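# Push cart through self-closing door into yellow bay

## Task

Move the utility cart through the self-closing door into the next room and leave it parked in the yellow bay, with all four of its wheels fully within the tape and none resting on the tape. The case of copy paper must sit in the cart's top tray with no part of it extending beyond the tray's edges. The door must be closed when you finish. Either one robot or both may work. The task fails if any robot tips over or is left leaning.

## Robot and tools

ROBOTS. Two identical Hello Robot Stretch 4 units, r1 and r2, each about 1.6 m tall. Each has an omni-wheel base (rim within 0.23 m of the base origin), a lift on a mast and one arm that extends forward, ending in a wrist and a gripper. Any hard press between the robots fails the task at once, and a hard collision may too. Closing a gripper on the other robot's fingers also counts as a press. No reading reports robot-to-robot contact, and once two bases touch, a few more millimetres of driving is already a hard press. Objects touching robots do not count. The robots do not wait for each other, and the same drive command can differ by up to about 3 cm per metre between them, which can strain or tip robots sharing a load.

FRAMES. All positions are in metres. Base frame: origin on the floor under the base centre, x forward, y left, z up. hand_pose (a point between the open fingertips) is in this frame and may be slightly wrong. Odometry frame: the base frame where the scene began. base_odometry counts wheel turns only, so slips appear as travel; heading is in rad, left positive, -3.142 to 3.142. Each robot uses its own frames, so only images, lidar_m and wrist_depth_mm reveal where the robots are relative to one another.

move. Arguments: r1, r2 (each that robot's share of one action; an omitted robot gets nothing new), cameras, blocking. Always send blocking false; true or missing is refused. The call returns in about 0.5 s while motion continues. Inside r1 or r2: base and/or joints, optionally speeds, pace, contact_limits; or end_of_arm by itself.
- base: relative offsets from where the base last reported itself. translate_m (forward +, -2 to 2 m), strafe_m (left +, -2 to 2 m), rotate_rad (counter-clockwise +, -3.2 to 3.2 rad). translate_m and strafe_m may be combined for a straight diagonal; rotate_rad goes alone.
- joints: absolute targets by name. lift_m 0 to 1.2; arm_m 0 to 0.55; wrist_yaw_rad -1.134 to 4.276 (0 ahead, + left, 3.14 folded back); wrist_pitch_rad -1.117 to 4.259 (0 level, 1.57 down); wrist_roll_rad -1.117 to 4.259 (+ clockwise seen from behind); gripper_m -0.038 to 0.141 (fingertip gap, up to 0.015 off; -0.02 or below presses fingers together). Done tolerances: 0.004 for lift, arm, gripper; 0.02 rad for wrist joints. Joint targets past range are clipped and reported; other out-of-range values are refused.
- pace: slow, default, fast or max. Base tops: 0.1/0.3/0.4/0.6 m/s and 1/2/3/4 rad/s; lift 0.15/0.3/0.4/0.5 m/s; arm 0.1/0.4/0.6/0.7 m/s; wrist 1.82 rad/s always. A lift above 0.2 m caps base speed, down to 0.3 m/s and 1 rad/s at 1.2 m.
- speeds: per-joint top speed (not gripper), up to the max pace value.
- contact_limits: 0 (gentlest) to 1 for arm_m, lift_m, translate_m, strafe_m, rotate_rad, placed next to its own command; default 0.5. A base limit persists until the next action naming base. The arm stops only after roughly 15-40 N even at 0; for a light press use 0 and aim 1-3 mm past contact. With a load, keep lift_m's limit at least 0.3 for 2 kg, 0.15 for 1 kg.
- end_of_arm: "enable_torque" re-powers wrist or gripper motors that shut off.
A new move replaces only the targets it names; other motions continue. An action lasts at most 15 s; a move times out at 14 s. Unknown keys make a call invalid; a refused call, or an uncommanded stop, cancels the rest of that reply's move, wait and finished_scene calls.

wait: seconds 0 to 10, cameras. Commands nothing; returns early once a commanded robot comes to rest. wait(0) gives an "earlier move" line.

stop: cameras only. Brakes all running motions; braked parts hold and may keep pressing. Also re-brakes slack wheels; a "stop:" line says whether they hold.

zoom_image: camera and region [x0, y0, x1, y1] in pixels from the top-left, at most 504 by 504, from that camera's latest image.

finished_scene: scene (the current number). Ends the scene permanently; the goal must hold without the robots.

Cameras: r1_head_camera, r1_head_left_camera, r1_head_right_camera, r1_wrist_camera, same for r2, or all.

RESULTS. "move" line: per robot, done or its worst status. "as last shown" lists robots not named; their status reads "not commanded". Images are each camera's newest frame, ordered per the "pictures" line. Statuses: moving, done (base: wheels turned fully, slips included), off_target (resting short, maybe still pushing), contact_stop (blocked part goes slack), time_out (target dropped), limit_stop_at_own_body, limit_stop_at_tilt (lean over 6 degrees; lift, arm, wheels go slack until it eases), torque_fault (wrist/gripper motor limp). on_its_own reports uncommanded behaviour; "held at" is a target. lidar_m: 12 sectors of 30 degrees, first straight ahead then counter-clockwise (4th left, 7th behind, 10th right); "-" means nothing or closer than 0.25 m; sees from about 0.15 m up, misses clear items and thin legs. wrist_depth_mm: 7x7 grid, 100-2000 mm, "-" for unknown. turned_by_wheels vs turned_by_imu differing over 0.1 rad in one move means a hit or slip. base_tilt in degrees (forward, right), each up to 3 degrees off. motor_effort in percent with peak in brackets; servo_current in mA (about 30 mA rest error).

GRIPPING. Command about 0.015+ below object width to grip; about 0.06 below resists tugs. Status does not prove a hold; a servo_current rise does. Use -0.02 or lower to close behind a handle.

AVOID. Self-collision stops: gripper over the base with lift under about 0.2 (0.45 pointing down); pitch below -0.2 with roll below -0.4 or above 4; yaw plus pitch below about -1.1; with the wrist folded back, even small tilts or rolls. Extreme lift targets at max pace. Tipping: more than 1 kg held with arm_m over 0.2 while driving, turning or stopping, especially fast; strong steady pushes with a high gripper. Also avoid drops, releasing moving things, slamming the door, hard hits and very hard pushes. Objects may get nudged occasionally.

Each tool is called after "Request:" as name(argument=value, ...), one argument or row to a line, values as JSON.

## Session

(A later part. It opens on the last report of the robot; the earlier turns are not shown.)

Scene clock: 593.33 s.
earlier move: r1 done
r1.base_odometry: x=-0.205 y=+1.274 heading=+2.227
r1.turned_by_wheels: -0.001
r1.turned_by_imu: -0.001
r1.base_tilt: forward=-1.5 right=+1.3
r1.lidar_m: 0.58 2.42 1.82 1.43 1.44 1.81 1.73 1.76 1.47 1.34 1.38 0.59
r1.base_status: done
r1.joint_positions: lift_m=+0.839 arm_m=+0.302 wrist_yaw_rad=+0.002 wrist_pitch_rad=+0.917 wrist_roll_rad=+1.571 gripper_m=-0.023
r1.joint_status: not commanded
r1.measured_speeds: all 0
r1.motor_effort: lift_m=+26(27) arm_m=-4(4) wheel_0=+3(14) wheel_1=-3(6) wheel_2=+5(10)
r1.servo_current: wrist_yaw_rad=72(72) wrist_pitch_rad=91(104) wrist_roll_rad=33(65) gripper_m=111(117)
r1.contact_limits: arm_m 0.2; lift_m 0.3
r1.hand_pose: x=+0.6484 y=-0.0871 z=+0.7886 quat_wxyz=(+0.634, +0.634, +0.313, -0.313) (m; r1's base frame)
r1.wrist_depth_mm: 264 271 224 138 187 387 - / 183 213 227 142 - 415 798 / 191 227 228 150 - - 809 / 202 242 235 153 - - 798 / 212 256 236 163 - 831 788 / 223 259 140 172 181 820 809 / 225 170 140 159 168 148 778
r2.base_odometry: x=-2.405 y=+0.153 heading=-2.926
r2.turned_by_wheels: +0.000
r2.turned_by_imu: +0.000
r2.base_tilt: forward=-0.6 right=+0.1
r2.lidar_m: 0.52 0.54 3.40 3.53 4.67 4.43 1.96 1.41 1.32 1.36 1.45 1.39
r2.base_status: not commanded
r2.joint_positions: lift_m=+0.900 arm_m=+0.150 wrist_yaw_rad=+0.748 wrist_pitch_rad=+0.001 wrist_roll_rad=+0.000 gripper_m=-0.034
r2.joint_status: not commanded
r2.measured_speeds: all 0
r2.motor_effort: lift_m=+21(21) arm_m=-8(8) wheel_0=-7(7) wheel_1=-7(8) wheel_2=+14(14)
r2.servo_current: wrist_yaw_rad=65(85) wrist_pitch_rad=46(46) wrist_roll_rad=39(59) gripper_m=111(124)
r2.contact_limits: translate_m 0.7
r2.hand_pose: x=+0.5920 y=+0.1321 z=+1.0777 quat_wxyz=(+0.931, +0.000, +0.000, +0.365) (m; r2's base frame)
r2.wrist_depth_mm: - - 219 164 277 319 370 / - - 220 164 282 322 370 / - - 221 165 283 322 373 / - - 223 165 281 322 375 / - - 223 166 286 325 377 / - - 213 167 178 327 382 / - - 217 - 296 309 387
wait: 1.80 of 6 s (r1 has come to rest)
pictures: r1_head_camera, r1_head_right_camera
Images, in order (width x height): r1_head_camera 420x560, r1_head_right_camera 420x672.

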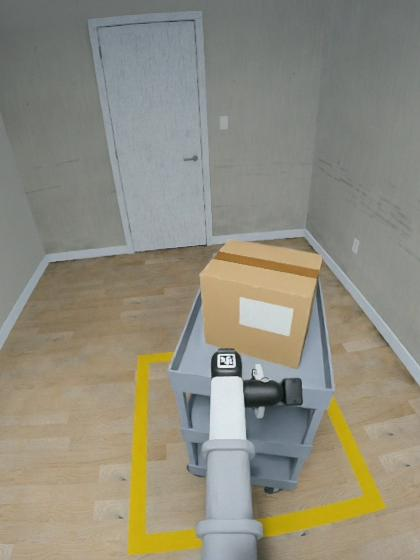

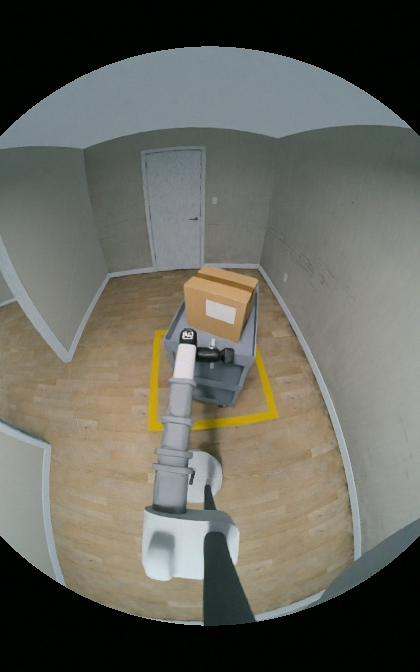

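Request:
move(
  r1={"joints":{"gripper_m":0.06}},
  blocking=false,
  cameras=[],
)

Request:
wait(
  seconds=2,
  cameras=[],
)

Request:
move(
  r1={"joints":{"lift_m":0.95,"arm_m":0.2},"speeds":{"lift_m":0.1,"arm_m":0.08}},
  blocking=false,
  cameras=[],
)

Request:
wait(
  seconds=4,
  cameras=["r1_head_camera"],
)

Request:
move(
  r1={"joints":{"lift_m":1.12,"arm_m":0,"wrist_pitch_rad":0,"wrist_roll_rad":0}},
  blocking=false,
  cameras=[],
)

Request:
wait(
  seconds=4,
  cameras=["r1_head_camera","r1_head_left_camera"],
)

Scene clock: 602.03 s.
move: r1 moving
r1.base_odometry: x=-0.205 y=+1.274 heading=+2.227
r1.turned_by_wheels: +0.000
r1.turned_by_imu: +0.000
r1.base_tilt: forward=-1.6 right=+1.3
r1.lidar_m: 0.57 2.46 1.84 1.42 1.47 1.81 1.73 1.77 1.47 1.34 1.36 0.60
r1.base_status: not commanded
r1.joint_positions: lift_m=+0.839 arm_m=+0.302 wrist_yaw_rad=+0.002 wrist_pitch_rad=+0.917 wrist_roll_rad=+1.571 gripper_m=+0.001
r1.joint_status: gripper_m moving
r1.measured_speeds: translate_m=+0.000 strafe_m=+0.000 rotate_rad=-0.001 lift_m=+0.000 arm_m=+0.000 wrist_yaw_rad=+0.000 wrist_pitch_rad=+0.000 wrist_roll_rad=+0.000
r1.motor_effort: lift_m=+26(27) arm_m=-3(4) wheel_0=+4(4) wheel_1=-3(3) wheel_2=+3(5)
r1.servo_current: wrist_yaw_rad=39(59) wrist_pitch_rad=91(98) wrist_roll_rad=52(59) gripper_m=33(111)
r1.contact_limits: arm_m 0.2; lift_m 0.3
r1.hand_pose: x=+0.6484 y=-0.0871 z=+0.7886 quat_wxyz=(+0.634, +0.634, +0.313, -0.313) (m; r1's base frame)
r1.wrist_depth_mm: 334 278 230 142 191 820 - / 185 216 239 145 - 421 809 / 193 228 233 151 187 - 798 / 203 243 234 156 - - 798 / 214 256 243 166 - 842 798 / 226 260 142 175 181 831 798 / 235 166 142 160 - 145 798
r2: as last shown
r2.base_tilt: forward=-0.6 right=+0.0
r2.lidar_m: 0.55 0.55 3.40 3.54 4.67 4.43 2.02 1.41 1.32 1.37 1.43 1.39
r2.motor_effort: lift_m=+21(21) arm_m=-8(8) wheel_0=-7(7) wheel_1=-8(8) wheel_2=+14(14)
r2.servo_current: wrist_yaw_rad=72(85) wrist_pitch_rad=39(46) wrist_roll_rad=52(52) gripper_m=111(117)
r2.contact_limits: translate_m 0.7
r2.wrist_depth_mm: - - 220 164 278 320 370 / - - 221 164 283 320 370 / - - 221 165 283 320 373 / - - 221 165 281 324 377 / - - 223 166 287 327 379 / - - 213 166 177 327 382 / - - 217 - 296 310 384
pictures: none
No camera images: "cameras" was empty.

Scene clock: 603.13 s.
earlier move: r1 done
r1.base_odometry: x=-0.204 y=+1.274 heading=+2.227
r1.turned_by_wheels: +0.000
r1.turned_by_imu: +0.000
r1.base_tilt: forward=-1.5 right=+1.2
r1.lidar_m: 0.59 2.45 1.84 1.43 1.45 1.81 1.73 1.75 1.49 1.33 1.35 0.59
r1.base_status: not commanded
r1.joint_positions: lift_m=+0.839 arm_m=+0.302 wrist_yaw_rad=+0.002 wrist_pitch_rad=+0.902 wrist_roll_rad=+1.571 gripper_m=+0.060
r1.joint_status: all done
r1.measured_speeds: all 0
r1.motor_effort: lift_m=+25(27) arm_m=+4(4) wheel_0=+4(4) wheel_1=-2(3) wheel_2=+1(5)
r1.servo_current: wrist_yaw_rad=46(72) wrist_pitch_rad=39(98) wrist_roll_rad=33(78) gripper_m=39(111)
r1.contact_limits: arm_m 0.2; lift_m 0.3
r1.hand_pose: x=+0.6518 y=-0.0871 z=+0.7914 quat_wxyz=(+0.636, +0.636, +0.309, -0.308) (m; r1's base frame)
r1.wrist_depth_mm: 184 309 251 134 172 303 798 / 179 211 244 136 176 379 778 / 189 221 247 144 182 - 768 / 198 236 254 144 184 - 788 / 211 249 264 153 191 - 809 / 220 260 210 159 189 - 798 / 232 256 258 148 - 452 809
r2.base_odometry: x=-2.405 y=+0.153 heading=-2.926
r2.turned_by_wheels: +0.000
r2.turned_by_imu: +0.000
r2.base_tilt: forward=-0.6 right=+0.1
r2.lidar_m: 0.56 0.55 3.41 3.55 4.64 4.43 1.94 1.40 1.33 1.36 1.46 1.38
r2.base_status: not commanded
r2.joint_positions: lift_m=+0.900 arm_m=+0.150 wrist_yaw_rad=+0.748 wrist_pitch_rad=+0.001 wrist_roll_rad=+0.000 gripper_m=-0.034
r2.joint_status: not commanded
r2.measured_speeds: all 0
r2.motor_effort: lift_m=+21(21) arm_m=-8(8) wheel_0=-6(7) wheel_1=-7(8) wheel_2=+14(14)
r2.servo_current: wrist_yaw_rad=65(85) wrist_pitch_rad=39(46) wrist_roll_rad=52(59) gripper_m=117(124)
r2.contact_limits: translate_m 0.7
r2.hand_pose: x=+0.5920 y=+0.1321 z=+1.0777 quat_wxyz=(+0.931, +0.000, +0.000, +0.365) (m; r2's base frame)
r2.wrist_depth_mm: - - 219 164 277 320 370 / - - 220 164 283 320 373 / - - 221 165 283 324 373 / - - 222 166 281 322 377 / - - 223 166 286 325 377 / - - 213 167 177 327 379 / - - 217 - 297 309 384
wait: 1.10 of 2 s (r1 has come to rest)
pictures: none
No camera images: "cameras" was empty.

Scene clock: 603.63 s.
move: r1 moving
r1.base_odometry: x=-0.204 y=+1.274 heading=+2.226
r1.turned_by_wheels: +0.000
r1.turned_by_imu: +0.000
r1.base_tilt: forward=-1.5 right=+1.2
r1.lidar_m: 0.59 2.45 1.83 1.42 1.44 1.80 1.73 1.76 1.49 1.33 1.35 0.59
r1.base_status: not commanded
r1.joint_positions: lift_m=+0.873 arm_m=+0.270 wrist_yaw_rad=+0.002 wrist_pitch_rad=+0.902 wrist_roll_rad=+1.571 gripper_m=+0.060
r1.joint_status: lift_m moving; arm_m moving
r1.measured_speeds: translate_m=+0.000 strafe_m=+0.000 rotate_rad=+0.000 lift_m=+0.101 arm_m=-0.080 wrist_yaw_rad=+0.000 wrist_pitch_rad=+0.000 wrist_roll_rad=+0.000
r1.motor_effort: lift_m=+24(30) arm_m=-3(7) wheel_0=+2(4) wheel_1=-1(2) wheel_2=-1(1)
r1.servo_current: wrist_yaw_rad=39(59) wrist_pitch_rad=46(46) wrist_roll_rad=46(65) gripper_m=46(52)
r1.hand_pose: x=+0.6196 y=-0.0871 z=+0.8252 quat_wxyz=(+0.636, +0.636, +0.309, -0.308) (m; r1's base frame)
r1.wrist_depth_mm: 407 379 297 189 257 878 - / 207 252 289 189 233 436 842 / 213 252 290 199 - - 842 / 226 268 301 199 - - 831 / 235 286 312 210 - 866 831 / 250 298 192 220 187 878 831 / 264 290 306 142 - 878 820
r2: as last shown
r2.base_tilt: forward=-0.6 right=+0.0
r2.lidar_m: 0.56 0.54 3.43 3.54 4.63 4.42 1.98 1.37 1.32 1.33 1.44 1.37
r2.motor_effort: lift_m=+21(21) arm_m=-8(8) wheel_0=-7(7) wheel_1=-7(8) wheel_2=+14(14)
r2.servo_current: wrist_yaw_rad=72(85) wrist_pitch_rad=46(46) wrist_roll_rad=46(59) gripper_m=117(124)
r2.contact_limits: translate_m 0.7
r2.wrist_depth_mm: - - 220 164 277 320 373 / - - 220 164 282 322 373 / - - 220 165 282 322 375 / - - 223 166 279 324 375 / - - 224 166 287 324 379 / - - 214 167 177 327 379 / - - 219 - 297 309 384
pictures: none
No camera images: "cameras" was empty.

Scene clock: 604.90 s.
earlier move: r1 done
r1.base_odometry: x=-0.204 y=+1.274 heading=+2.226
r1.turned_by_wheels: +0.000
r1.turned_by_imu: +0.000
r1.base_tilt: forward=-1.6 right=+1.3
r1.lidar_m: 0.59 2.47 1.84 1.42 1.42 1.79 1.72 1.76 1.46 1.34 1.35 0.58
r1.base_status: not commanded
r1.joint_positions: lift_m=+0.950 arm_m=+0.200 wrist_yaw_rad=+0.002 wrist_pitch_rad=+0.902 wrist_roll_rad=+1.571 gripper_m=+0.060
r1.joint_status: all done
r1.measured_speeds: all 0
r1.motor_effort: lift_m=+24(30) arm_m=-4(7) wheel_0=+1(4) wheel_1=-1(2) wheel_2=-1(1)
r1.servo_current: wrist_yaw_rad=46(65) wrist_pitch_rad=39(46) wrist_roll_rad=46(65) gripper_m=46(52)
r1.hand_pose: x=+0.5499 y=-0.0871 z=+0.9015 quat_wxyz=(+0.636, +0.636, +0.309, -0.308) (m; r1's base frame)
r1.wrist_depth_mm: - 433 370 298 1098 976 866 / 330 492 413 304 459 960 866 / 276 324 389 304 - 931 931 / 287 340 392 317 - 931 931 / 301 362 407 315 - 976 917 / 317 377 195 327 186 960 904 / 332 373 415 142 - 946 891
r2.base_odometry: x=-2.405 y=+0.153 heading=-2.926
r2.turned_by_wheels: +0.000
r2.turned_by_imu: +0.000
r2.base_tilt: forward=-0.6 right=+0.1
r2.lidar_m: 0.54 0.55 3.42 3.53 4.63 4.43 1.99 1.40 1.31 1.37 1.47 1.36
r2.base_status: not commanded
r2.joint_positions: lift_m=+0.900 arm_m=+0.150 wrist_yaw_rad=+0.748 wrist_pitch_rad=+0.001 wrist_roll_rad=+0.000 gripper_m=-0.034
r2.joint_status: not commanded
r2.measured_speeds: all 0
r2.motor_effort: lift_m=+21(21) arm_m=-8(8) wheel_0=-6(7) wheel_1=-7(8) wheel_2=+14(14)
r2.servo_current: wrist_yaw_rad=65(85) wrist_pitch_rad=39(46) wrist_roll_rad=52(59) gripper_m=117(124)
r2.contact_limits: translate_m 0.7
r2.hand_pose: x=+0.5920 y=+0.1321 z=+1.0777 quat_wxyz=(+0.931, +0.000, +0.000, +0.365) (m; r2's base frame)
r2.wrist_depth_mm: - - 219 164 277 320 373 / - - 220 164 282 319 368 / - - 221 165 282 322 370 / - - 221 166 281 322 377 / - - 224 166 286 327 377 / - - 213 167 178 329 379 / - - 218 - 297 306 387
wait: 1.27 of 4 s (r1 has come to rest)
pictures: r1_head_camera
Images, in order (width x height): r1_head_camera 420x560.

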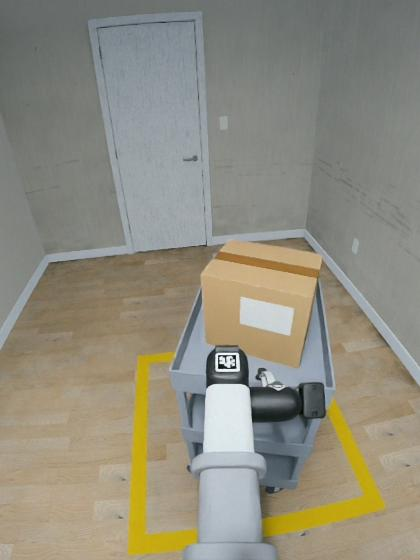

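Scene clock: 605.40 s.
move: r1 moving
r1.base_odometry: x=-0.204 y=+1.274 heading=+2.226
r1.turned_by_wheels: +0.000
r1.turned_by_imu: +0.000
r1.base_tilt: forward=-1.6 right=+1.3
r1.lidar_m: 0.57 2.41 1.83 1.42 1.45 1.79 1.72 1.74 1.48 1.33 1.34 0.58
r1.base_status: not commanded
r1.joint_positions: lift_m=+0.988 arm_m=+0.149 wrist_yaw_rad=+0.002 wrist_pitch_rad=+0.333 wrist_roll_rad=+0.988 gripper_m=+0.060
r1.joint_status: lift_m moving; arm_m moving; wrist_pitch_rad moving; wrist_roll_rad moving
r1.measured_speeds: translate_m=+0.000 strafe_m=+0.000 rotate_rad=+0.000 lift_m=+0.146 arm_m=-0.195 wrist_yaw_rad=+0.000 wrist_pitch_rad=-1.748 wrist_roll_rad=-1.819
r1.motor_effort: lift_m=+25(27) arm_m=-6(6) wheel_0=+1(2) wheel_1=-1(1) wheel_2=-1(1)
r1.servo_current: wrist_yaw_rad=39(72) wrist_pitch_rad=137(163) wrist_roll_rad=91(104) gripper_m=46(46)
r1.hand_pose: x=+0.5928 y=-0.0870 z=+1.0714 quat_wxyz=(+0.868, +0.468, +0.146, -0.078) (m; r1's base frame)
r1.wrist_depth_mm: - - - - - - 1430 / - - - 349 - 1708 1336 / - - 455 345 375 477 384 / - - 370 377 394 424 375 / - - 394 413 430 421 301 / - - 195 459 190 392 322 / - - - 142 430 319 -
r2: as last shown
r2.lidar_m: 0.54 0.55 3.42 3.53 4.66 4.42 1.97 1.39 1.33 1.38 1.47 1.37
r2.motor_effort: lift_m=+21(21) arm_m=-8(8) wheel_0=-7(7) wheel_1=-7(8) wheel_2=+14(14)
r2.servo_current: wrist_yaw_rad=65(85) wrist_pitch_rad=39(46) wrist_roll_rad=52(52) gripper_m=124(124)
r2.contact_limits: translate_m 0.7
r2.wrist_depth_mm: - - 220 164 278 319 368 / - - 220 164 283 322 373 / - - 221 165 285 322 373 / - - 222 166 282 324 377 / - - 223 166 285 325 377 / - - 213 167 177 327 379 / - - 218 - 296 310 387
pictures: none
No camera images: "cameras" was empty.

Scene clock: 606.70 s.
earlier move: r1 done
r1.base_odometry: x=-0.204 y=+1.274 heading=+2.226
r1.turned_by_wheels: +0.000
r1.turned_by_imu: +0.000
r1.base_tilt: forward=-1.6 right=+1.3
r1.lidar_m: 0.59 2.47 1.85 1.42 1.43 1.81 1.71 1.74 1.47 1.32 1.34 0.59
r1.base_status: not commanded
r1.joint_positions: lift_m=+1.120 arm_m=+0.000 wrist_yaw_rad=+0.002 wrist_pitch_rad=+0.006 wrist_roll_rad=+0.002 gripper_m=+0.060
r1.joint_status: all done
r1.measured_speeds: all 0
r1.motor_effort: lift_m=+24(27) arm_m=-4(7) wheel_0=+1(2) wheel_1=-1(2) wheel_2=-1(1)
r1.servo_current: wrist_yaw_rad=52(72) wrist_pitch_rad=46(163) wrist_roll_rad=33(104) gripper_m=39(46)
r1.hand_pose: x=+0.4595 y=-0.0870 z=+1.2959 quat_wxyz=(+1.000, +0.001, +0.003, +0.001) (m; r1's base frame)
r1.wrist_depth_mm: - - - - - - - / - - - - - - - / - - - - - - - / - - - - - - - / - - - - - - - / - - 194 - 189 - - / - - 591 143 640 134 -
r2.base_odometry: x=-2.405 y=+0.153 heading=-2.926
r2.turned_by_wheels: +0.000
r2.turned_by_imu: +0.000
r2.base_tilt: forward=-0.6 right=+0.1
r2.lidar_m: 0.53 0.55 3.40 3.55 4.64 4.42 2.01 1.40 1.32 1.37 1.44 1.36
r2.base_status: not commanded
r2.joint_positions: lift_m=+0.900 arm_m=+0.150 wrist_yaw_rad=+0.748 wrist_pitch_rad=+0.001 wrist_roll_rad=+0.000 gripper_m=-0.034
r2.joint_status: not commanded
r2.measured_speeds: all 0
r2.motor_effort: lift_m=+21(21) arm_m=-8(8) wheel_0=-7(7) wheel_1=-7(8) wheel_2=+14(14)
r2.servo_current: wrist_yaw_rad=78(85) wrist_pitch_rad=39(46) wrist_roll_rad=52(59) gripper_m=117(124)
r2.contact_limits: translate_m 0.7
r2.hand_pose: x=+0.5920 y=+0.1321 z=+1.0777 quat_wxyz=(+0.931, +0.000, +0.000, +0.365) (m; r2's base frame)
r2.wrist_depth_mm: - - 220 163 277 320 368 / - - 220 164 283 322 373 / - - 221 166 283 324 375 / - - 222 165 281 324 375 / - - 224 166 286 327 379 / - - 213 166 178 327 379 / - - 218 - 298 309 384
wait: 1.30 of 4 s (r1 has come to rest)
pictures: r1_head_camera, r1_head_left_camera
Images, in order (width x height): r1_head_camera 420x560, r1_head_left_camera 420x672.

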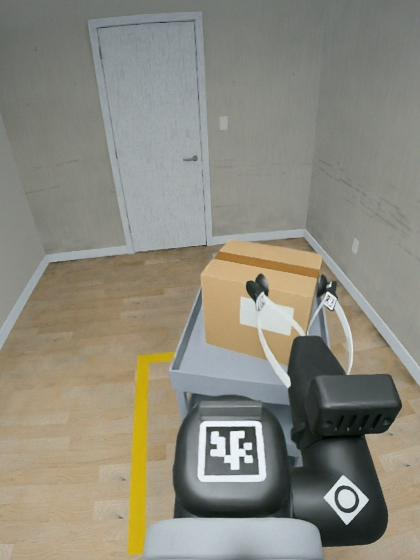

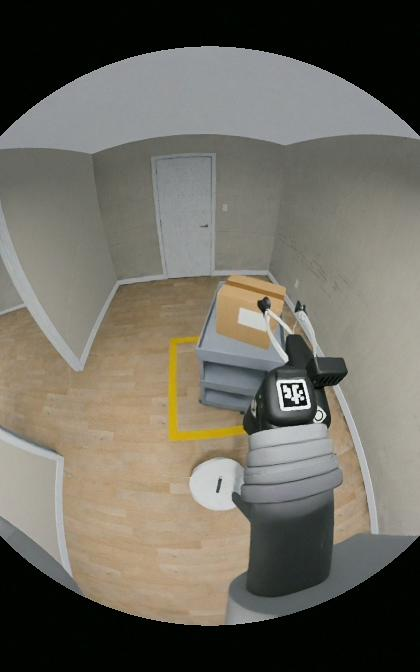

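Request:
move(
  r1={"base":{"strafe_m":0.8}},
  blocking=false,
  cameras=[],
)

Request:
wait(
  seconds=5,
  cameras=[],
)

Request:
move(
  r1={"base":{"translate_m":0.5}},
  blocking=false,
  cameras=[],
)

Request:
wait(
  seconds=5,
  cameras=[],
)

Request:
move(
  r1={"base":{"rotate_rad":-0.9},"joints":{"wrist_yaw_rad":2.5}},
  blocking=false,
  cameras=[],
)

Request:
wait(
  seconds=4,
  cameras=["r1_head_camera","r1_head_left_camera","r1_head_right_camera"],
)

Scene clock: 615.93 s.
move: r1 moving
r1.base_odometry: x=-0.233 y=+1.252 heading=+2.226
r1.turned_by_wheels: +0.000
r1.turned_by_imu: +0.000
r1.base_tilt: forward=-1.6 right=+1.3
r1.lidar_m: 0.60 2.40 1.79 1.38 1.42 1.75 1.74 1.75 1.54 1.37 1.36 0.60
r1.base_status: strafe_m moving
r1.joint_positions: lift_m=+1.120 arm_m=+0.000 wrist_yaw_rad=+0.002 wrist_pitch_rad=+0.006 wrist_roll_rad=+0.002 gripper_m=+0.060
r1.joint_status: not commanded
r1.measured_speeds: translate_m=+0.001 strafe_m=+0.140 rotate_rad=-0.006 lift_m=+0.000 arm_m=+0.000 wrist_yaw_rad=+0.000 wrist_pitch_rad=+0.000 wrist_roll_rad=+0.000
r1.motor_effort: lift_m=+24(24) arm_m=-4(5) wheel_0=-8(11) wheel_1=+8(10) wheel_2=+0(1)
r1.servo_current: wrist_yaw_rad=46(65) wrist_pitch_rad=52(52) wrist_roll_rad=33(72) gripper_m=39(46)
r1.hand_pose: x=+0.4595 y=-0.0870 z=+1.2959 quat_wxyz=(+1.000, +0.001, +0.003, +0.001) (m; r1's base frame)
r1.wrist_depth_mm: - - - - - - - / - - - - - - - / - - - - - - - / - - - - - - - / - - - - - - - / - - 195 - 190 - - / - - 627 143 627 134 -
r2: as last shown
r2.base_tilt: forward=-0.6 right=+0.0
r2.lidar_m: 0.56 0.55 3.42 3.50 4.64 4.44 1.99 1.40 1.31 1.37 1.47 1.39
r2.servo_current: wrist_yaw_rad=72(85) wrist_pitch_rad=39(39) wrist_roll_rad=52(52) gripper_m=111(124)
r2.contact_limits: translate_m 0.7
r2.wrist_depth_mm: - - 220 164 277 319 370 / - - 220 164 283 322 370 / - - 221 165 285 322 373 / - - 221 165 282 322 377 / - - 224 166 287 327 379 / - - 214 167 178 327 382 / - - 217 - 297 312 384
pictures: none
No camera images: "cameras" was empty.

Scene clock: 619.43 s.
earlier move: r1 done
r1.base_odometry: x=-0.839 y=+0.787 heading=+2.226
r1.turned_by_wheels: +0.000
r1.turned_by_imu: +0.004
r1.base_tilt: forward=-1.5 right=+1.3
r1.lidar_m: 2.86 1.21 1.23 0.62 0.66 0.83 1.78 1.86 2.35 2.12 0.92 0.90
r1.base_status: done
r1.joint_positions: lift_m=+1.120 arm_m=+0.000 wrist_yaw_rad=+0.002 wrist_pitch_rad=+0.006 wrist_roll_rad=+0.002 gripper_m=+0.060
r1.joint_status: not commanded
r1.measured_speeds: all 0
r1.motor_effort: lift_m=+24(24) arm_m=-4(5) wheel_0=-2(12) wheel_1=+1(11) wheel_2=+0(2)
r1.servo_current: wrist_yaw_rad=46(72) wrist_pitch_rad=52(59) wrist_roll_rad=52(72) gripper_m=39(46)
r1.hand_pose: x=+0.4595 y=-0.0870 z=+1.2959 quat_wxyz=(+1.000, +0.001, +0.003, +0.001) (m; r1's base frame)
r1.wrist_depth_mm: - - - - - - - / - - - - - - - / - - - - - - - / - - - - - - - / - - - - - - - / - - 195 - 190 - - / - - - 153 - - -
r2.base_odometry: x=-2.405 y=+0.153 heading=-2.926
r2.turned_by_wheels: +0.000
r2.turned_by_imu: +0.000
r2.base_tilt: forward=-0.6 right=+0.1
r2.lidar_m: 0.56 0.54 3.40 3.55 4.64 4.43 2.01 1.39 1.32 1.37 1.45 1.37
r2.base_status: not commanded
r2.joint_positions: lift_m=+0.900 arm_m=+0.150 wrist_yaw_rad=+0.748 wrist_pitch_rad=+0.001 wrist_roll_rad=+0.000 gripper_m=-0.034
r2.joint_status: not commanded
r2.measured_speeds: all 0
r2.motor_effort: lift_m=+21(21) arm_m=-8(8) wheel_0=-7(7) wheel_1=-7(8) wheel_2=+14(14)
r2.servo_current: wrist_yaw_rad=72(85) wrist_pitch_rad=46(46) wrist_roll_rad=52(65) gripper_m=117(130)
r2.contact_limits: translate_m 0.7
r2.hand_pose: x=+0.5920 y=+0.1321 z=+1.0777 quat_wxyz=(+0.931, +0.000, +0.000, +0.365) (m; r2's base frame)
r2.wrist_depth_mm: - - 220 163 277 322 368 / - - 220 164 282 320 373 / - - 221 165 283 324 375 / - - 222 165 282 325 375 / - - 224 166 286 324 377 / - - 214 167 178 327 379 / - - 217 - 297 310 384
wait: 3.50 of 5 s (r1 has come to rest)
pictures: none
No camera images: "cameras" was empty.

Scene clock: 619.93 s.
move: r1 moving
r1.base_odometry: x=-0.858 y=+0.811 heading=+2.227
r1.turned_by_wheels: +0.000
r1.turned_by_imu: +0.000
r1.base_tilt: forward=-1.6 right=+1.2
r1.lidar_m: 2.80 1.17 1.23 0.64 0.65 0.83 1.76 1.88 2.36 2.12 0.90 0.89
r1.base_status: translate_m moving
r1.joint_positions: lift_m=+1.120 arm_m=+0.000 wrist_yaw_rad=+0.002 wrist_pitch_rad=+0.006 wrist_roll_rad=+0.002 gripper_m=+0.060
r1.joint_status: not commanded
r1.measured_speeds: translate_m=+0.122 strafe_m=+0.002 rotate_rad=+0.001 lift_m=+0.000 arm_m=+0.000 wrist_yaw_rad=+0.000 wrist_pitch_rad=+0.000 wrist_roll_rad=+0.000
r1.motor_effort: lift_m=+24(24) arm_m=-4(4) wheel_0=+5(8) wheel_1=+5(7) wheel_2=-9(9)
r1.servo_current: wrist_yaw_rad=46(59) wrist_pitch_rad=46(52) wrist_roll_rad=46(59) gripper_m=39(52)
r1.hand_pose: x=+0.4595 y=-0.0870 z=+1.2959 quat_wxyz=(+1.000, +0.001, +0.003, +0.001) (m; r1's base frame)
r1.wrist_depth_mm: - - - - - - - / - - - - - - - / - - - - - - - / - - - - - - - / - - - - - - - / - - 195 - 189 - - / - - - 152 - - -
r2: as last shown
r2.lidar_m: 0.55 0.53 3.40 3.53 4.61 4.43 2.01 1.39 1.32 1.38 1.46 1.36
r2.motor_effort: lift_m=+21(21) arm_m=-8(8) wheel_0=-6(7) wheel_1=-7(8) wheel_2=+14(14)
r2.servo_current: wrist_yaw_rad=72(85) wrist_pitch_rad=39(46) wrist_roll_rad=46(52) gripper_m=117(124)
r2.contact_limits: translate_m 0.7
r2.wrist_depth_mm: - - 220 164 277 319 370 / - - 220 164 283 320 373 / - - 221 165 283 324 373 / - - 221 166 281 324 377 / - - 223 166 287 325 377 / - - 213 166 178 329 379 / - - 217 - 296 309 387
pictures: none
No camera images: "cameras" was empty.

Scene clock: 622.60 s.
earlier move: r1 done
r1.base_odometry: x=-1.143 y=+1.183 heading=+2.227
r1.turned_by_wheels: +0.000
r1.turned_by_imu: +0.000
r1.base_tilt: forward=-1.6 right=+1.2
r1.lidar_m: 2.37 1.23 0.88 6.11 0.83 0.92 1.85 2.37 2.25 0.65 0.67 1.09
r1.base_status: done
r1.joint_positions: lift_m=+1.120 arm_m=+0.000 wrist_yaw_rad=+0.002 wrist_pitch_rad=+0.006 wrist_roll_rad=+0.002 gripper_m=+0.060
r1.joint_status: not commanded
r1.measured_speeds: all 0
r1.motor_effort: lift_m=+24(24) arm_m=-4(4) wheel_0=+1(8) wheel_1=+2(7) wheel_2=+1(11)
r1.servo_current: wrist_yaw_rad=39(65) wrist_pitch_rad=52(59) wrist_roll_rad=39(72) gripper_m=39(52)
r1.hand_pose: x=+0.4595 y=-0.0870 z=+1.2959 quat_wxyz=(+1.000, +0.001, +0.003, +0.001) (m; r1's base frame)
r1.wrist_depth_mm: - - - - - - - / - - - - - - - / - - - - - - - / - - - - - - - / - - - - - - - / - - 194 - 190 - - / - 1921 - 153 - - -
r2.base_odometry: x=-2.405 y=+0.153 heading=-2.926
r2.turned_by_wheels: +0.000
r2.turned_by_imu: +0.000
r2.base_tilt: forward=-0.6 right=+0.1
r2.lidar_m: 0.52 0.57 3.41 3.52 4.66 4.41 1.98 1.41 1.31 1.38 1.45 1.37
r2.base_status: not commanded
r2.joint_positions: lift_m=+0.900 arm_m=+0.150 wrist_yaw_rad=+0.748 wrist_pitch_rad=+0.001 wrist_roll_rad=+0.000 gripper_m=-0.034
r2.joint_status: not commanded
r2.measured_speeds: all 0
r2.motor_effort: lift_m=+21(21) arm_m=-8(8) wheel_0=-7(7) wheel_1=-7(8) wheel_2=+14(14)
r2.servo_current: wrist_yaw_rad=72(85) wrist_pitch_rad=39(46) wrist_roll_rad=46(65) gripper_m=117(124)
r2.contact_limits: translate_m 0.7
r2.hand_pose: x=+0.5920 y=+0.1321 z=+1.0777 quat_wxyz=(+0.931, +0.000, +0.000, +0.365) (m; r2's base frame)
r2.wrist_depth_mm: - - 220 164 276 320 370 / - - 220 165 282 320 370 / - - 221 165 283 322 375 / - - 222 165 281 324 375 / - - 223 166 286 325 377 / - - 214 166 178 329 379 / - - 218 - 297 309 384
wait: 2.67 of 5 s (r1 has come to rest)
pictures: none
No camera images: "cameras" was empty.

Scene clock: 623.10 s.
move: r1 moving
r1.base_odometry: x=-1.143 y=+1.183 heading=+2.070
r1.turned_by_wheels: -0.157
r1.turned_by_imu: -0.158
r1.base_tilt: forward=-1.6 right=+1.3
r1.lidar_m: 2.34 1.60 0.90 1.01 0.96 0.86 1.37 2.33 2.44 0.95 0.66 0.84
r1.base_status: rotate_rad moving
r1.joint_positions: lift_m=+1.120 arm_m=+0.000 wrist_yaw_rad=+0.587 wrist_pitch_rad=+0.006 wrist_roll_rad=+0.002 gripper_m=+0.060
r1.joint_status: wrist_yaw_rad moving
r1.measured_speeds: translate_m=+0.000 strafe_m=-0.001 rotate_rad=-0.606 lift_m=+0.000 arm_m=+0.000 wrist_yaw_rad=+1.820 wrist_pitch_rad=+0.000 wrist_roll_rad=+0.000
r1.motor_effort: lift_m=+24(24) arm_m=-4(4) wheel_0=+5(7) wheel_1=+5(8) wheel_2=+5(7)
r1.servo_current: wrist_yaw_rad=72(111) wrist_pitch_rad=52(59) wrist_roll_rad=52(59) gripper_m=39(46)
r1.hand_pose: x=+0.4595 y=+0.0868 z=+1.2959 quat_wxyz=(+0.957, +0.000, +0.003, +0.289) (m; r1's base frame)
r1.wrist_depth_mm: - - - - - - - / - - - - - - 1921 / - - - - - - 1921 / - - - - - - 1863 / - - - - - - 1921 / - - 191 - 189 - 1863 / - 140 - 153 - 134 1921
r2: as last shown
r2.lidar_m: 0.55 0.54 3.41 3.53 4.66 4.42 1.98 1.40 1.32 1.38 1.46 1.37
r2.servo_current: wrist_yaw_rad=78(78) wrist_pitch_rad=46(46) wrist_roll_rad=52(52) gripper_m=111(124)
r2.contact_limits: translate_m 0.7
r2.wrist_depth_mm: - - 220 163 277 320 370 / - - 220 165 283 320 373 / - - 222 165 283 322 373 / - - 222 165 281 322 377 / - - 224 166 286 325 377 / - - 213 167 177 329 382 / - - 218 - 294 310 382
pictures: none
No camera images: "cameras" was empty.

Scene clock: 624.60 s.
earlier move: r1 done
r1.base_odometry: x=-1.143 y=+1.183 heading=+1.327
r1.turned_by_wheels: -0.743
r1.turned_by_imu: -0.747
r1.base_tilt: forward=-1.6 right=+1.2
r1.lidar_m: 0.72 2.44 2.37 1.04 0.89 6.65 0.87 1.07 2.36 2.44 2.12 0.64
r1.base_status: done
r1.joint_positions: lift_m=+1.120 arm_m=+0.000 wrist_yaw_rad=+2.497 wrist_pitch_rad=+0.006 wrist_roll_rad=+0.002 gripper_m=+0.060
r1.joint_status: all done
r1.measured_speeds: all 0
r1.motor_effort: lift_m=+24(24) arm_m=-3(4) wheel_0=+2(8) wheel_1=+3(8) wheel_2=+1(7)
r1.servo_current: wrist_yaw_rad=52(124) wrist_pitch_rad=46(59) wrist_roll_rad=39(72) gripper_m=46(46)
r1.hand_pose: x=-0.0072 y=+0.2431 z=+1.2959 quat_wxyz=(+0.317, -0.003, +0.002, +0.949) (m; r1's base frame)
r1.wrist_depth_mm: - - - - - - - / - - - - - - - / - - - - - - - / - - - - - - - / - - - - - - - / - - 195 - 190 - - / - 154 - 153 - - -
r2.base_odometry: x=-2.405 y=+0.153 heading=-2.926
r2.turned_by_wheels: +0.000
r2.turned_by_imu: +0.000
r2.base_tilt: forward=-0.6 right=+0.1
r2.lidar_m: 0.56 0.56 3.42 3.52 4.66 4.44 2.00 1.40 1.32 1.35 1.48 1.38
r2.base_status: not commanded
r2.joint_positions: lift_m=+0.900 arm_m=+0.150 wrist_yaw_rad=+0.748 wrist_pitch_rad=+0.001 wrist_roll_rad=+0.000 gripper_m=-0.034
r2.joint_status: not commanded
r2.measured_speeds: all 0
r2.motor_effort: lift_m=+21(21) arm_m=-8(8) wheel_0=-7(7) wheel_1=-8(8) wheel_2=+14(14)
r2.servo_current: wrist_yaw_rad=72(85) wrist_pitch_rad=39(46) wrist_roll_rad=52(59) gripper_m=117(124)
r2.contact_limits: translate_m 0.7
r2.hand_pose: x=+0.5920 y=+0.1321 z=+1.0777 quat_wxyz=(+0.931, +0.000, +0.000, +0.365) (m; r2's base frame)
r2.wrist_depth_mm: - - 219 164 277 320 373 / - - 220 164 283 320 373 / - - 221 165 283 320 373 / - - 221 165 281 325 375 / - - 222 166 289 327 379 / - - 213 167 178 329 382 / - - 218 - 298 309 384
wait: 1.50 of 4 s (r1 has come to rest)
pictures: r1_head_camera, r1_head_left_camera, r1_head_right_camera
Images, in order (width x height): r1_head_camera 420x560, r1_head_left_camera 420x672, r1_head_right_camera 420x672.

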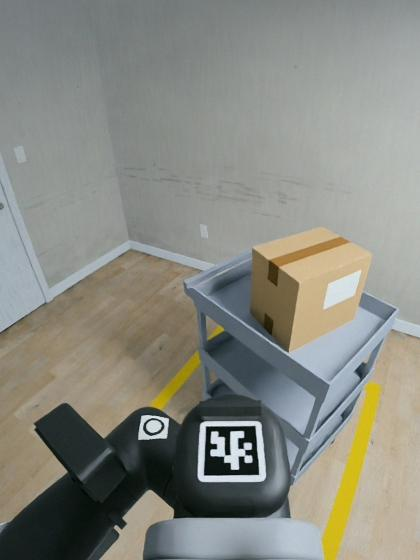

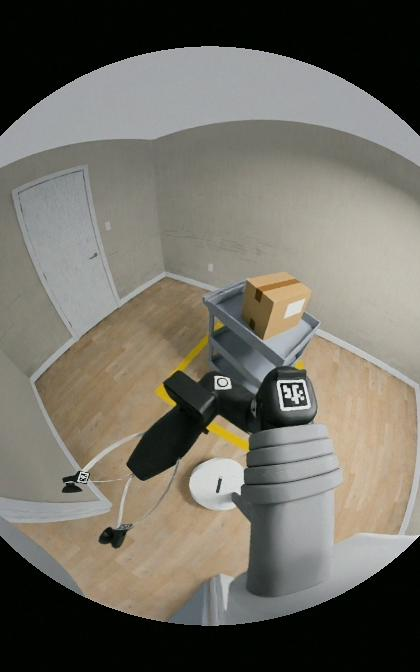

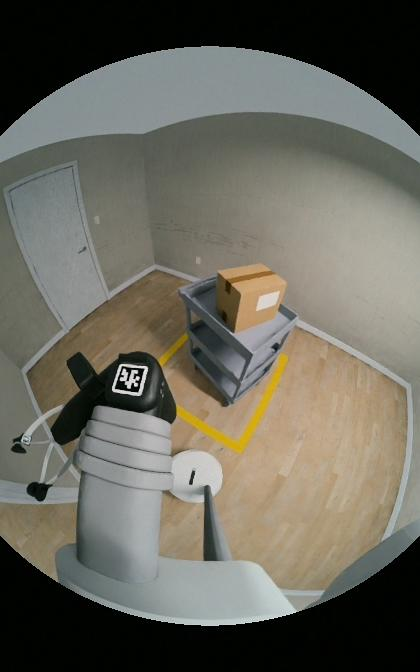

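Request:
zoom_image(
  camera="r1_head_right_camera",
  region=[140, 260, 310, 460],
)

Request:
zoom_image(
  camera="r1_head_camera",
  region=[140, 220, 420, 480],
)

Scaled by 2.520 from the camera's 420x672 image, which has a finer 600x960 frame.

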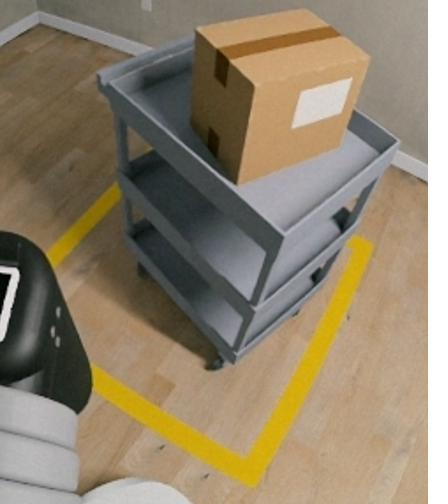

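Scaled by 1.800 from the camera's 420x560 image, which has a finer 600x800 frame.

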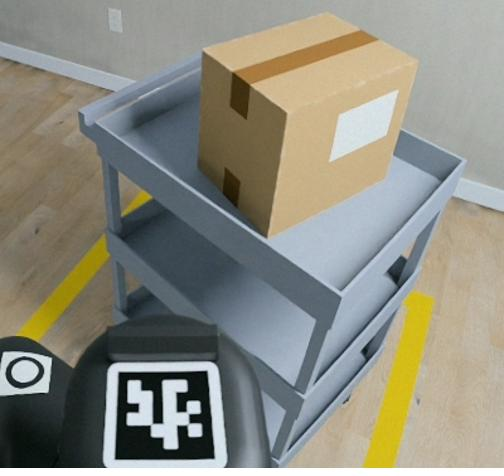

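Request:
move(
  r1={"base":{"translate_m":0.52,"strafe_m":0.95}},
  blocking=false,
  cameras=[],
)

Request:
wait(
  seconds=6,
  cameras=[],
)

Request:
move(
  r1={"base":{"rotate_rad":-1.1}},
  blocking=false,
  cameras=[],
)

Request:
wait(
  seconds=4,
  cameras=["r1_head_camera","r1_head_left_camera","r1_head_right_camera"],
)

Scene clock: 642.10 s.
move: r1 moving
r1.base_odometry: x=-1.166 y=+1.204 heading=+1.327
r1.turned_by_wheels: +0.000
r1.turned_by_imu: +0.000
r1.base_tilt: forward=-1.6 right=+1.3
r1.lidar_m: 0.72 2.43 2.32 1.04 0.86 6.65 0.90 1.07 2.36 2.51 2.14 0.63
r1.base_status: translate_m moving; strafe_m moving
r1.joint_positions: lift_m=+1.120 arm_m=+0.000 wrist_yaw_rad=+2.497 wrist_pitch_rad=+0.006 wrist_roll_rad=+0.002 gripper_m=+0.060
r1.joint_status: not commanded
r1.measured_speeds: translate_m=+0.059 strafe_m=+0.105 rotate_rad=-0.001 lift_m=+0.000 arm_m=+0.000 wrist_yaw_rad=+0.000 wrist_pitch_rad=+0.000 wrist_roll_rad=+0.000
r1.motor_effort: lift_m=+24(24) arm_m=-4(4) wheel_0=-7(8) wheel_1=+6(10) wheel_2=-5(6)
r1.servo_current: wrist_yaw_rad=46(65) wrist_pitch_rad=52(52) wrist_roll_rad=52(59) gripper_m=39(46)
r1.hand_pose: x=-0.0072 y=+0.2431 z=+1.2959 quat_wxyz=(+0.317, -0.003, +0.002, +0.949) (m; r1's base frame)
r1.wrist_depth_mm: - - - - - - - / - - - - - - - / - - - - - - - / - - - - - - - / - - - - - - - / - - 195 - 190 - - / - 167 - 153 - - -
r2: as last shown
r2.lidar_m: 0.53 0.54 3.41 3.53 4.66 4.43 2.00 1.39 1.33 1.36 1.46 1.38
r2.motor_effort: lift_m=+21(21) arm_m=-8(8) wheel_0=-7(7) wheel_1=-7(8) wheel_2=+14(14)
r2.servo_current: wrist_yaw_rad=78(85) wrist_pitch_rad=46(46) wrist_roll_rad=52(59) gripper_m=117(117)
r2.contact_limits: translate_m 0.7
r2.wrist_depth_mm: - - 220 164 277 319 373 / - - 220 165 282 320 370 / - - 221 165 285 320 375 / - - 222 165 281 324 377 / - - 223 166 287 327 379 / - - 213 166 177 329 379 / - - 218 - 296 310 384
pictures: none
No camera images: "cameras" was empty.

Scene clock: 646.70 s.
earlier move: r1 done
r1.base_odometry: x=-1.940 y=+1.917 heading=+1.327
r1.turned_by_wheels: +0.000
r1.turned_by_imu: +0.007
r1.base_tilt: forward=-1.6 right=+1.3
r1.lidar_m: 1.84 1.35 1.30 0.97 0.71 0.67 0.71 1.72 2.93 1.06 0.94 2.10
r1.base_status: done
r1.joint_positions: lift_m=+1.120 arm_m=+0.000 wrist_yaw_rad=+2.497 wrist_pitch_rad=+0.006 wrist_roll_rad=+0.002 gripper_m=+0.060
r1.joint_status: not commanded
r1.measured_speeds: all 0
r1.motor_effort: lift_m=+24(24) arm_m=-4(4) wheel_0=-3(10) wheel_1=+1(11) wheel_2=-2(6)
r1.servo_current: wrist_yaw_rad=46(72) wrist_pitch_rad=52(59) wrist_roll_rad=59(72) gripper_m=39(52)
r1.hand_pose: x=-0.0072 y=+0.2431 z=+1.2959 quat_wxyz=(+0.317, -0.003, +0.002, +0.949) (m; r1's base frame)
r1.wrist_depth_mm: - - - - - - - / - - - - - - - / - - - - - - - / - - - - - - - / - - - - - - - / - - 190 - 186 - - / - 140 - 137 - - -
r2.base_odometry: x=-2.405 y=+0.153 heading=-2.926
r2.turned_by_wheels: +0.000
r2.turned_by_imu: +0.001
r2.base_tilt: forward=-0.6 right=+0.1
r2.lidar_m: 0.55 0.56 3.41 3.54 4.67 4.43 1.97 1.41 1.32 1.38 1.46 1.38
r2.base_status: not commanded
r2.joint_positions: lift_m=+0.900 arm_m=+0.150 wrist_yaw_rad=+0.748 wrist_pitch_rad=+0.001 wrist_roll_rad=+0.000 gripper_m=-0.034
r2.joint_status: not commanded
r2.measured_speeds: all 0
r2.motor_effort: lift_m=+21(21) arm_m=-8(8) wheel_0=-7(7) wheel_1=-7(8) wheel_2=+14(14)
r2.servo_current: wrist_yaw_rad=72(85) wrist_pitch_rad=39(46) wrist_roll_rad=46(59) gripper_m=117(124)
r2.contact_limits: translate_m 0.7
r2.hand_pose: x=+0.5920 y=+0.1321 z=+1.0777 quat_wxyz=(+0.931, +0.000, +0.000, +0.365) (m; r2's base frame)
r2.wrist_depth_mm: - - 220 164 277 320 370 / - - 220 164 282 322 370 / - - 221 165 283 324 373 / - - 221 165 279 324 377 / - - 224 166 287 327 379 / - - 214 167 178 329 379 / - - 217 - 297 307 387
wait: 4.60 of 6 s (r1 has come to rest)
pictures: none
No camera images: "cameras" was empty.

Scene clock: 647.20 s.
move: r1 moving
r1.base_odometry: x=-1.940 y=+1.917 heading=+1.170
r1.turned_by_wheels: -0.156
r1.turned_by_imu: -0.157
r1.base_tilt: forward=-1.6 right=+1.3
r1.lidar_m: 2.11 1.39 1.28 1.16 0.75 0.67 0.68 0.87 1.82 1.20 0.95 1.00
r1.base_status: rotate_rad moving
r1.joint_positions: lift_m=+1.120 arm_m=+0.000 wrist_yaw_rad=+2.497 wrist_pitch_rad=+0.006 wrist_roll_rad=+0.002 gripper_m=+0.060
r1.joint_status: not commanded
r1.measured_speeds: translate_m=+0.000 strafe_m=-0.001 rotate_rad=-0.608 lift_m=+0.000 arm_m=+0.000 wrist_yaw_rad=+0.000 wrist_pitch_rad=+0.000 wrist_roll_rad=+0.000
r1.motor_effort: lift_m=+24(24) arm_m=-4(4) wheel_0=+5(8) wheel_1=+6(8) wheel_2=+5(6)
r1.servo_current: wrist_yaw_rad=39(59) wrist_pitch_rad=52(52) wrist_roll_rad=52(59) gripper_m=39(52)
r1.hand_pose: x=-0.0072 y=+0.2431 z=+1.2959 quat_wxyz=(+0.317, -0.003, +0.002, +0.949) (m; r1's base frame)
r1.wrist_depth_mm: - - - - - - - / - - - - - - - / - - - - - - - / - - - - - - - / - - - - - - - / - - 190 - 186 - - / - 141 - 137 - - -
r2: as last shown
r2.turned_by_imu: +0.000
r2.lidar_m: 0.53 0.54 3.41 3.55 4.63 4.43 2.00 1.40 1.30 1.35 1.45 1.36
r2.servo_current: wrist_yaw_rad=65(85) wrist_pitch_rad=39(46) wrist_roll_rad=39(59) gripper_m=117(124)
r2.contact_limits: translate_m 0.7
r2.wrist_depth_mm: - - 220 164 274 320 368 / - - 220 164 283 320 373 / - - 221 165 285 322 375 / - - 223 166 281 325 377 / - - 223 166 286 325 379 / - - 213 167 178 329 379 / - - 218 - 297 309 387
pictures: none
No camera images: "cameras" was empty.

Scene clock: 648.87 s.
earlier move: r1 done
r1.base_odometry: x=-1.940 y=+1.917 heading=+0.227
r1.turned_by_wheels: -0.943
r1.turned_by_imu: -0.948
r1.base_tilt: forward=-1.6 right=+1.3
r1.lidar_m: 0.96 2.08 1.95 1.35 1.27 1.04 0.71 0.67 0.71 1.70 2.50 1.09
r1.base_status: done
r1.joint_positions: lift_m=+1.120 arm_m=+0.000 wrist_yaw_rad=+2.497 wrist_pitch_rad=+0.006 wrist_roll_rad=+0.002 gripper_m=+0.060
r1.joint_status: not commanded
r1.measured_speeds: all 0
r1.motor_effort: lift_m=+24(24) arm_m=-4(4) wheel_0=+3(9) wheel_1=+1(8) wheel_2=+3(7)
r1.servo_current: wrist_yaw_rad=52(65) wrist_pitch_rad=46(52) wrist_roll_rad=39(65) gripper_m=39(52)
r1.hand_pose: x=-0.0072 y=+0.2431 z=+1.2959 quat_wxyz=(+0.317, -0.003, +0.002, +0.949) (m; r1's base frame)
r1.wrist_depth_mm: - - 1499 - 1229 1182 - / - - 1576 - - 1205 - / - - 1499 - - 1205 - / - - 1537 - - 1229 - / - - 1499 - - 1229 - / - - 190 - 186 - - / - 140 1537 136 - - -
r2.base_odometry: x=-2.405 y=+0.153 heading=-2.926
r2.turned_by_wheels: +0.000
r2.turned_by_imu: +0.000
r2.base_tilt: forward=-0.6 right=+0.1
r2.lidar_m: 0.54 0.54 3.41 3.51 4.66 4.43 1.98 1.38 1.31 1.39 1.45 1.37
r2.base_status: not commanded
r2.joint_positions: lift_m=+0.900 arm_m=+0.150 wrist_yaw_rad=+0.748 wrist_pitch_rad=+0.001 wrist_roll_rad=+0.000 gripper_m=-0.034
r2.joint_status: not commanded
r2.measured_speeds: all 0
r2.motor_effort: lift_m=+21(21) arm_m=-8(8) wheel_0=-7(7) wheel_1=-8(8) wheel_2=+14(14)
r2.servo_current: wrist_yaw_rad=65(85) wrist_pitch_rad=39(46) wrist_roll_rad=46(59) gripper_m=117(124)
r2.contact_limits: translate_m 0.7
r2.hand_pose: x=+0.5920 y=+0.1321 z=+1.0777 quat_wxyz=(+0.931, +0.000, +0.000, +0.365) (m; r2's base frame)
r2.wrist_depth_mm: - - 220 164 278 320 370 / - - 220 164 283 322 373 / - - 221 165 285 322 373 / - - 223 165 281 325 375 / - - 224 166 286 327 377 / - - 213 166 177 327 379 / - - 219 - 297 309 387
wait: 1.67 of 4 s (r1 has come to rest)
pictures: r1_head_camera, r1_head_left_camera, r1_head_right_camera
Images, in order (width x height): r1_head_camera 420x560, r1_head_left_camera 420x672, r1_head_right_camera 420x672.

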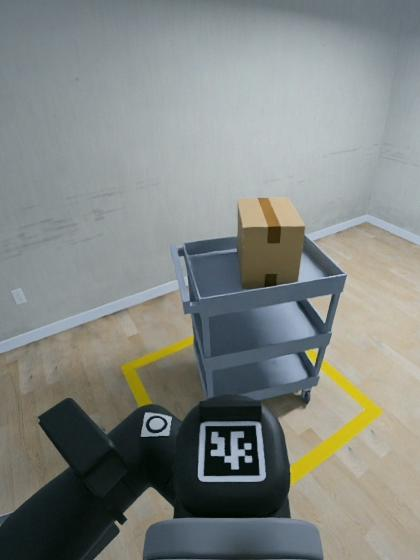

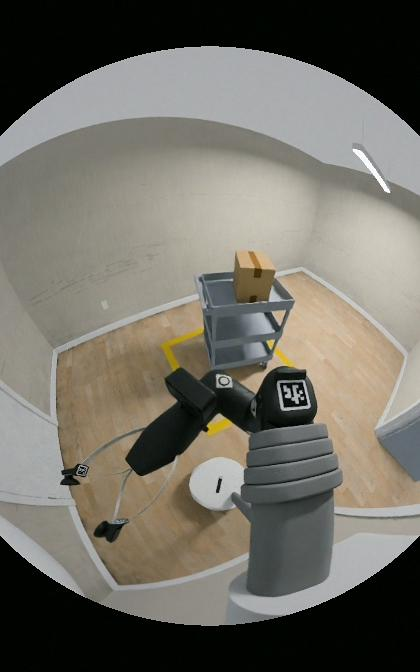

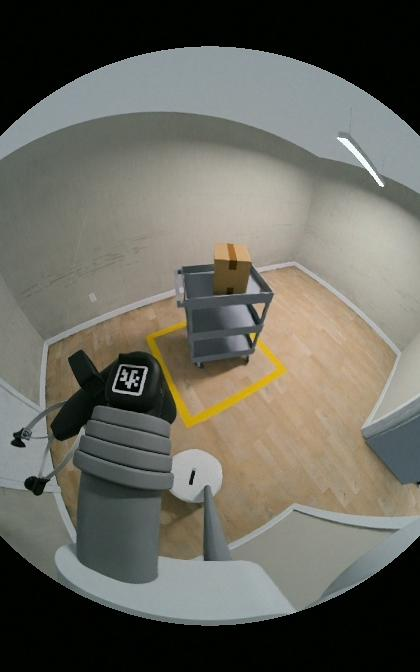

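Request:
zoom_image(
  camera="r1_head_right_camera",
  region=[140, 240, 310, 440],
)

Request:
zoom_image(
  camera="r1_head_camera",
  region=[110, 180, 390, 460],
)

Scaled by 2.520 from the camera's 420x672 image, which has a finer 600x960 frame.

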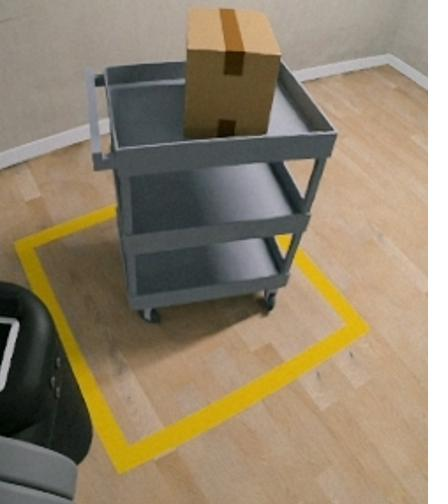

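Scaled by 1.800 from the camera's 420x560 image, which has a finer 600x800 frame.

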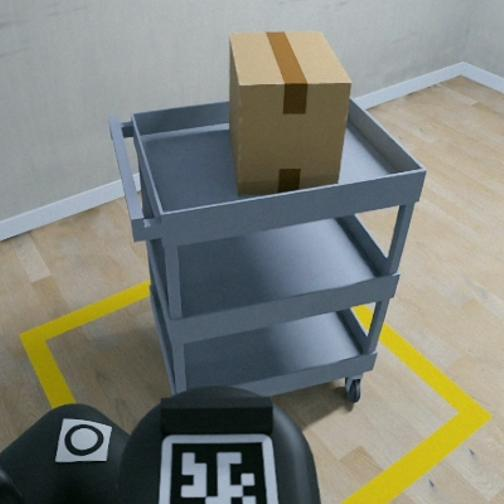

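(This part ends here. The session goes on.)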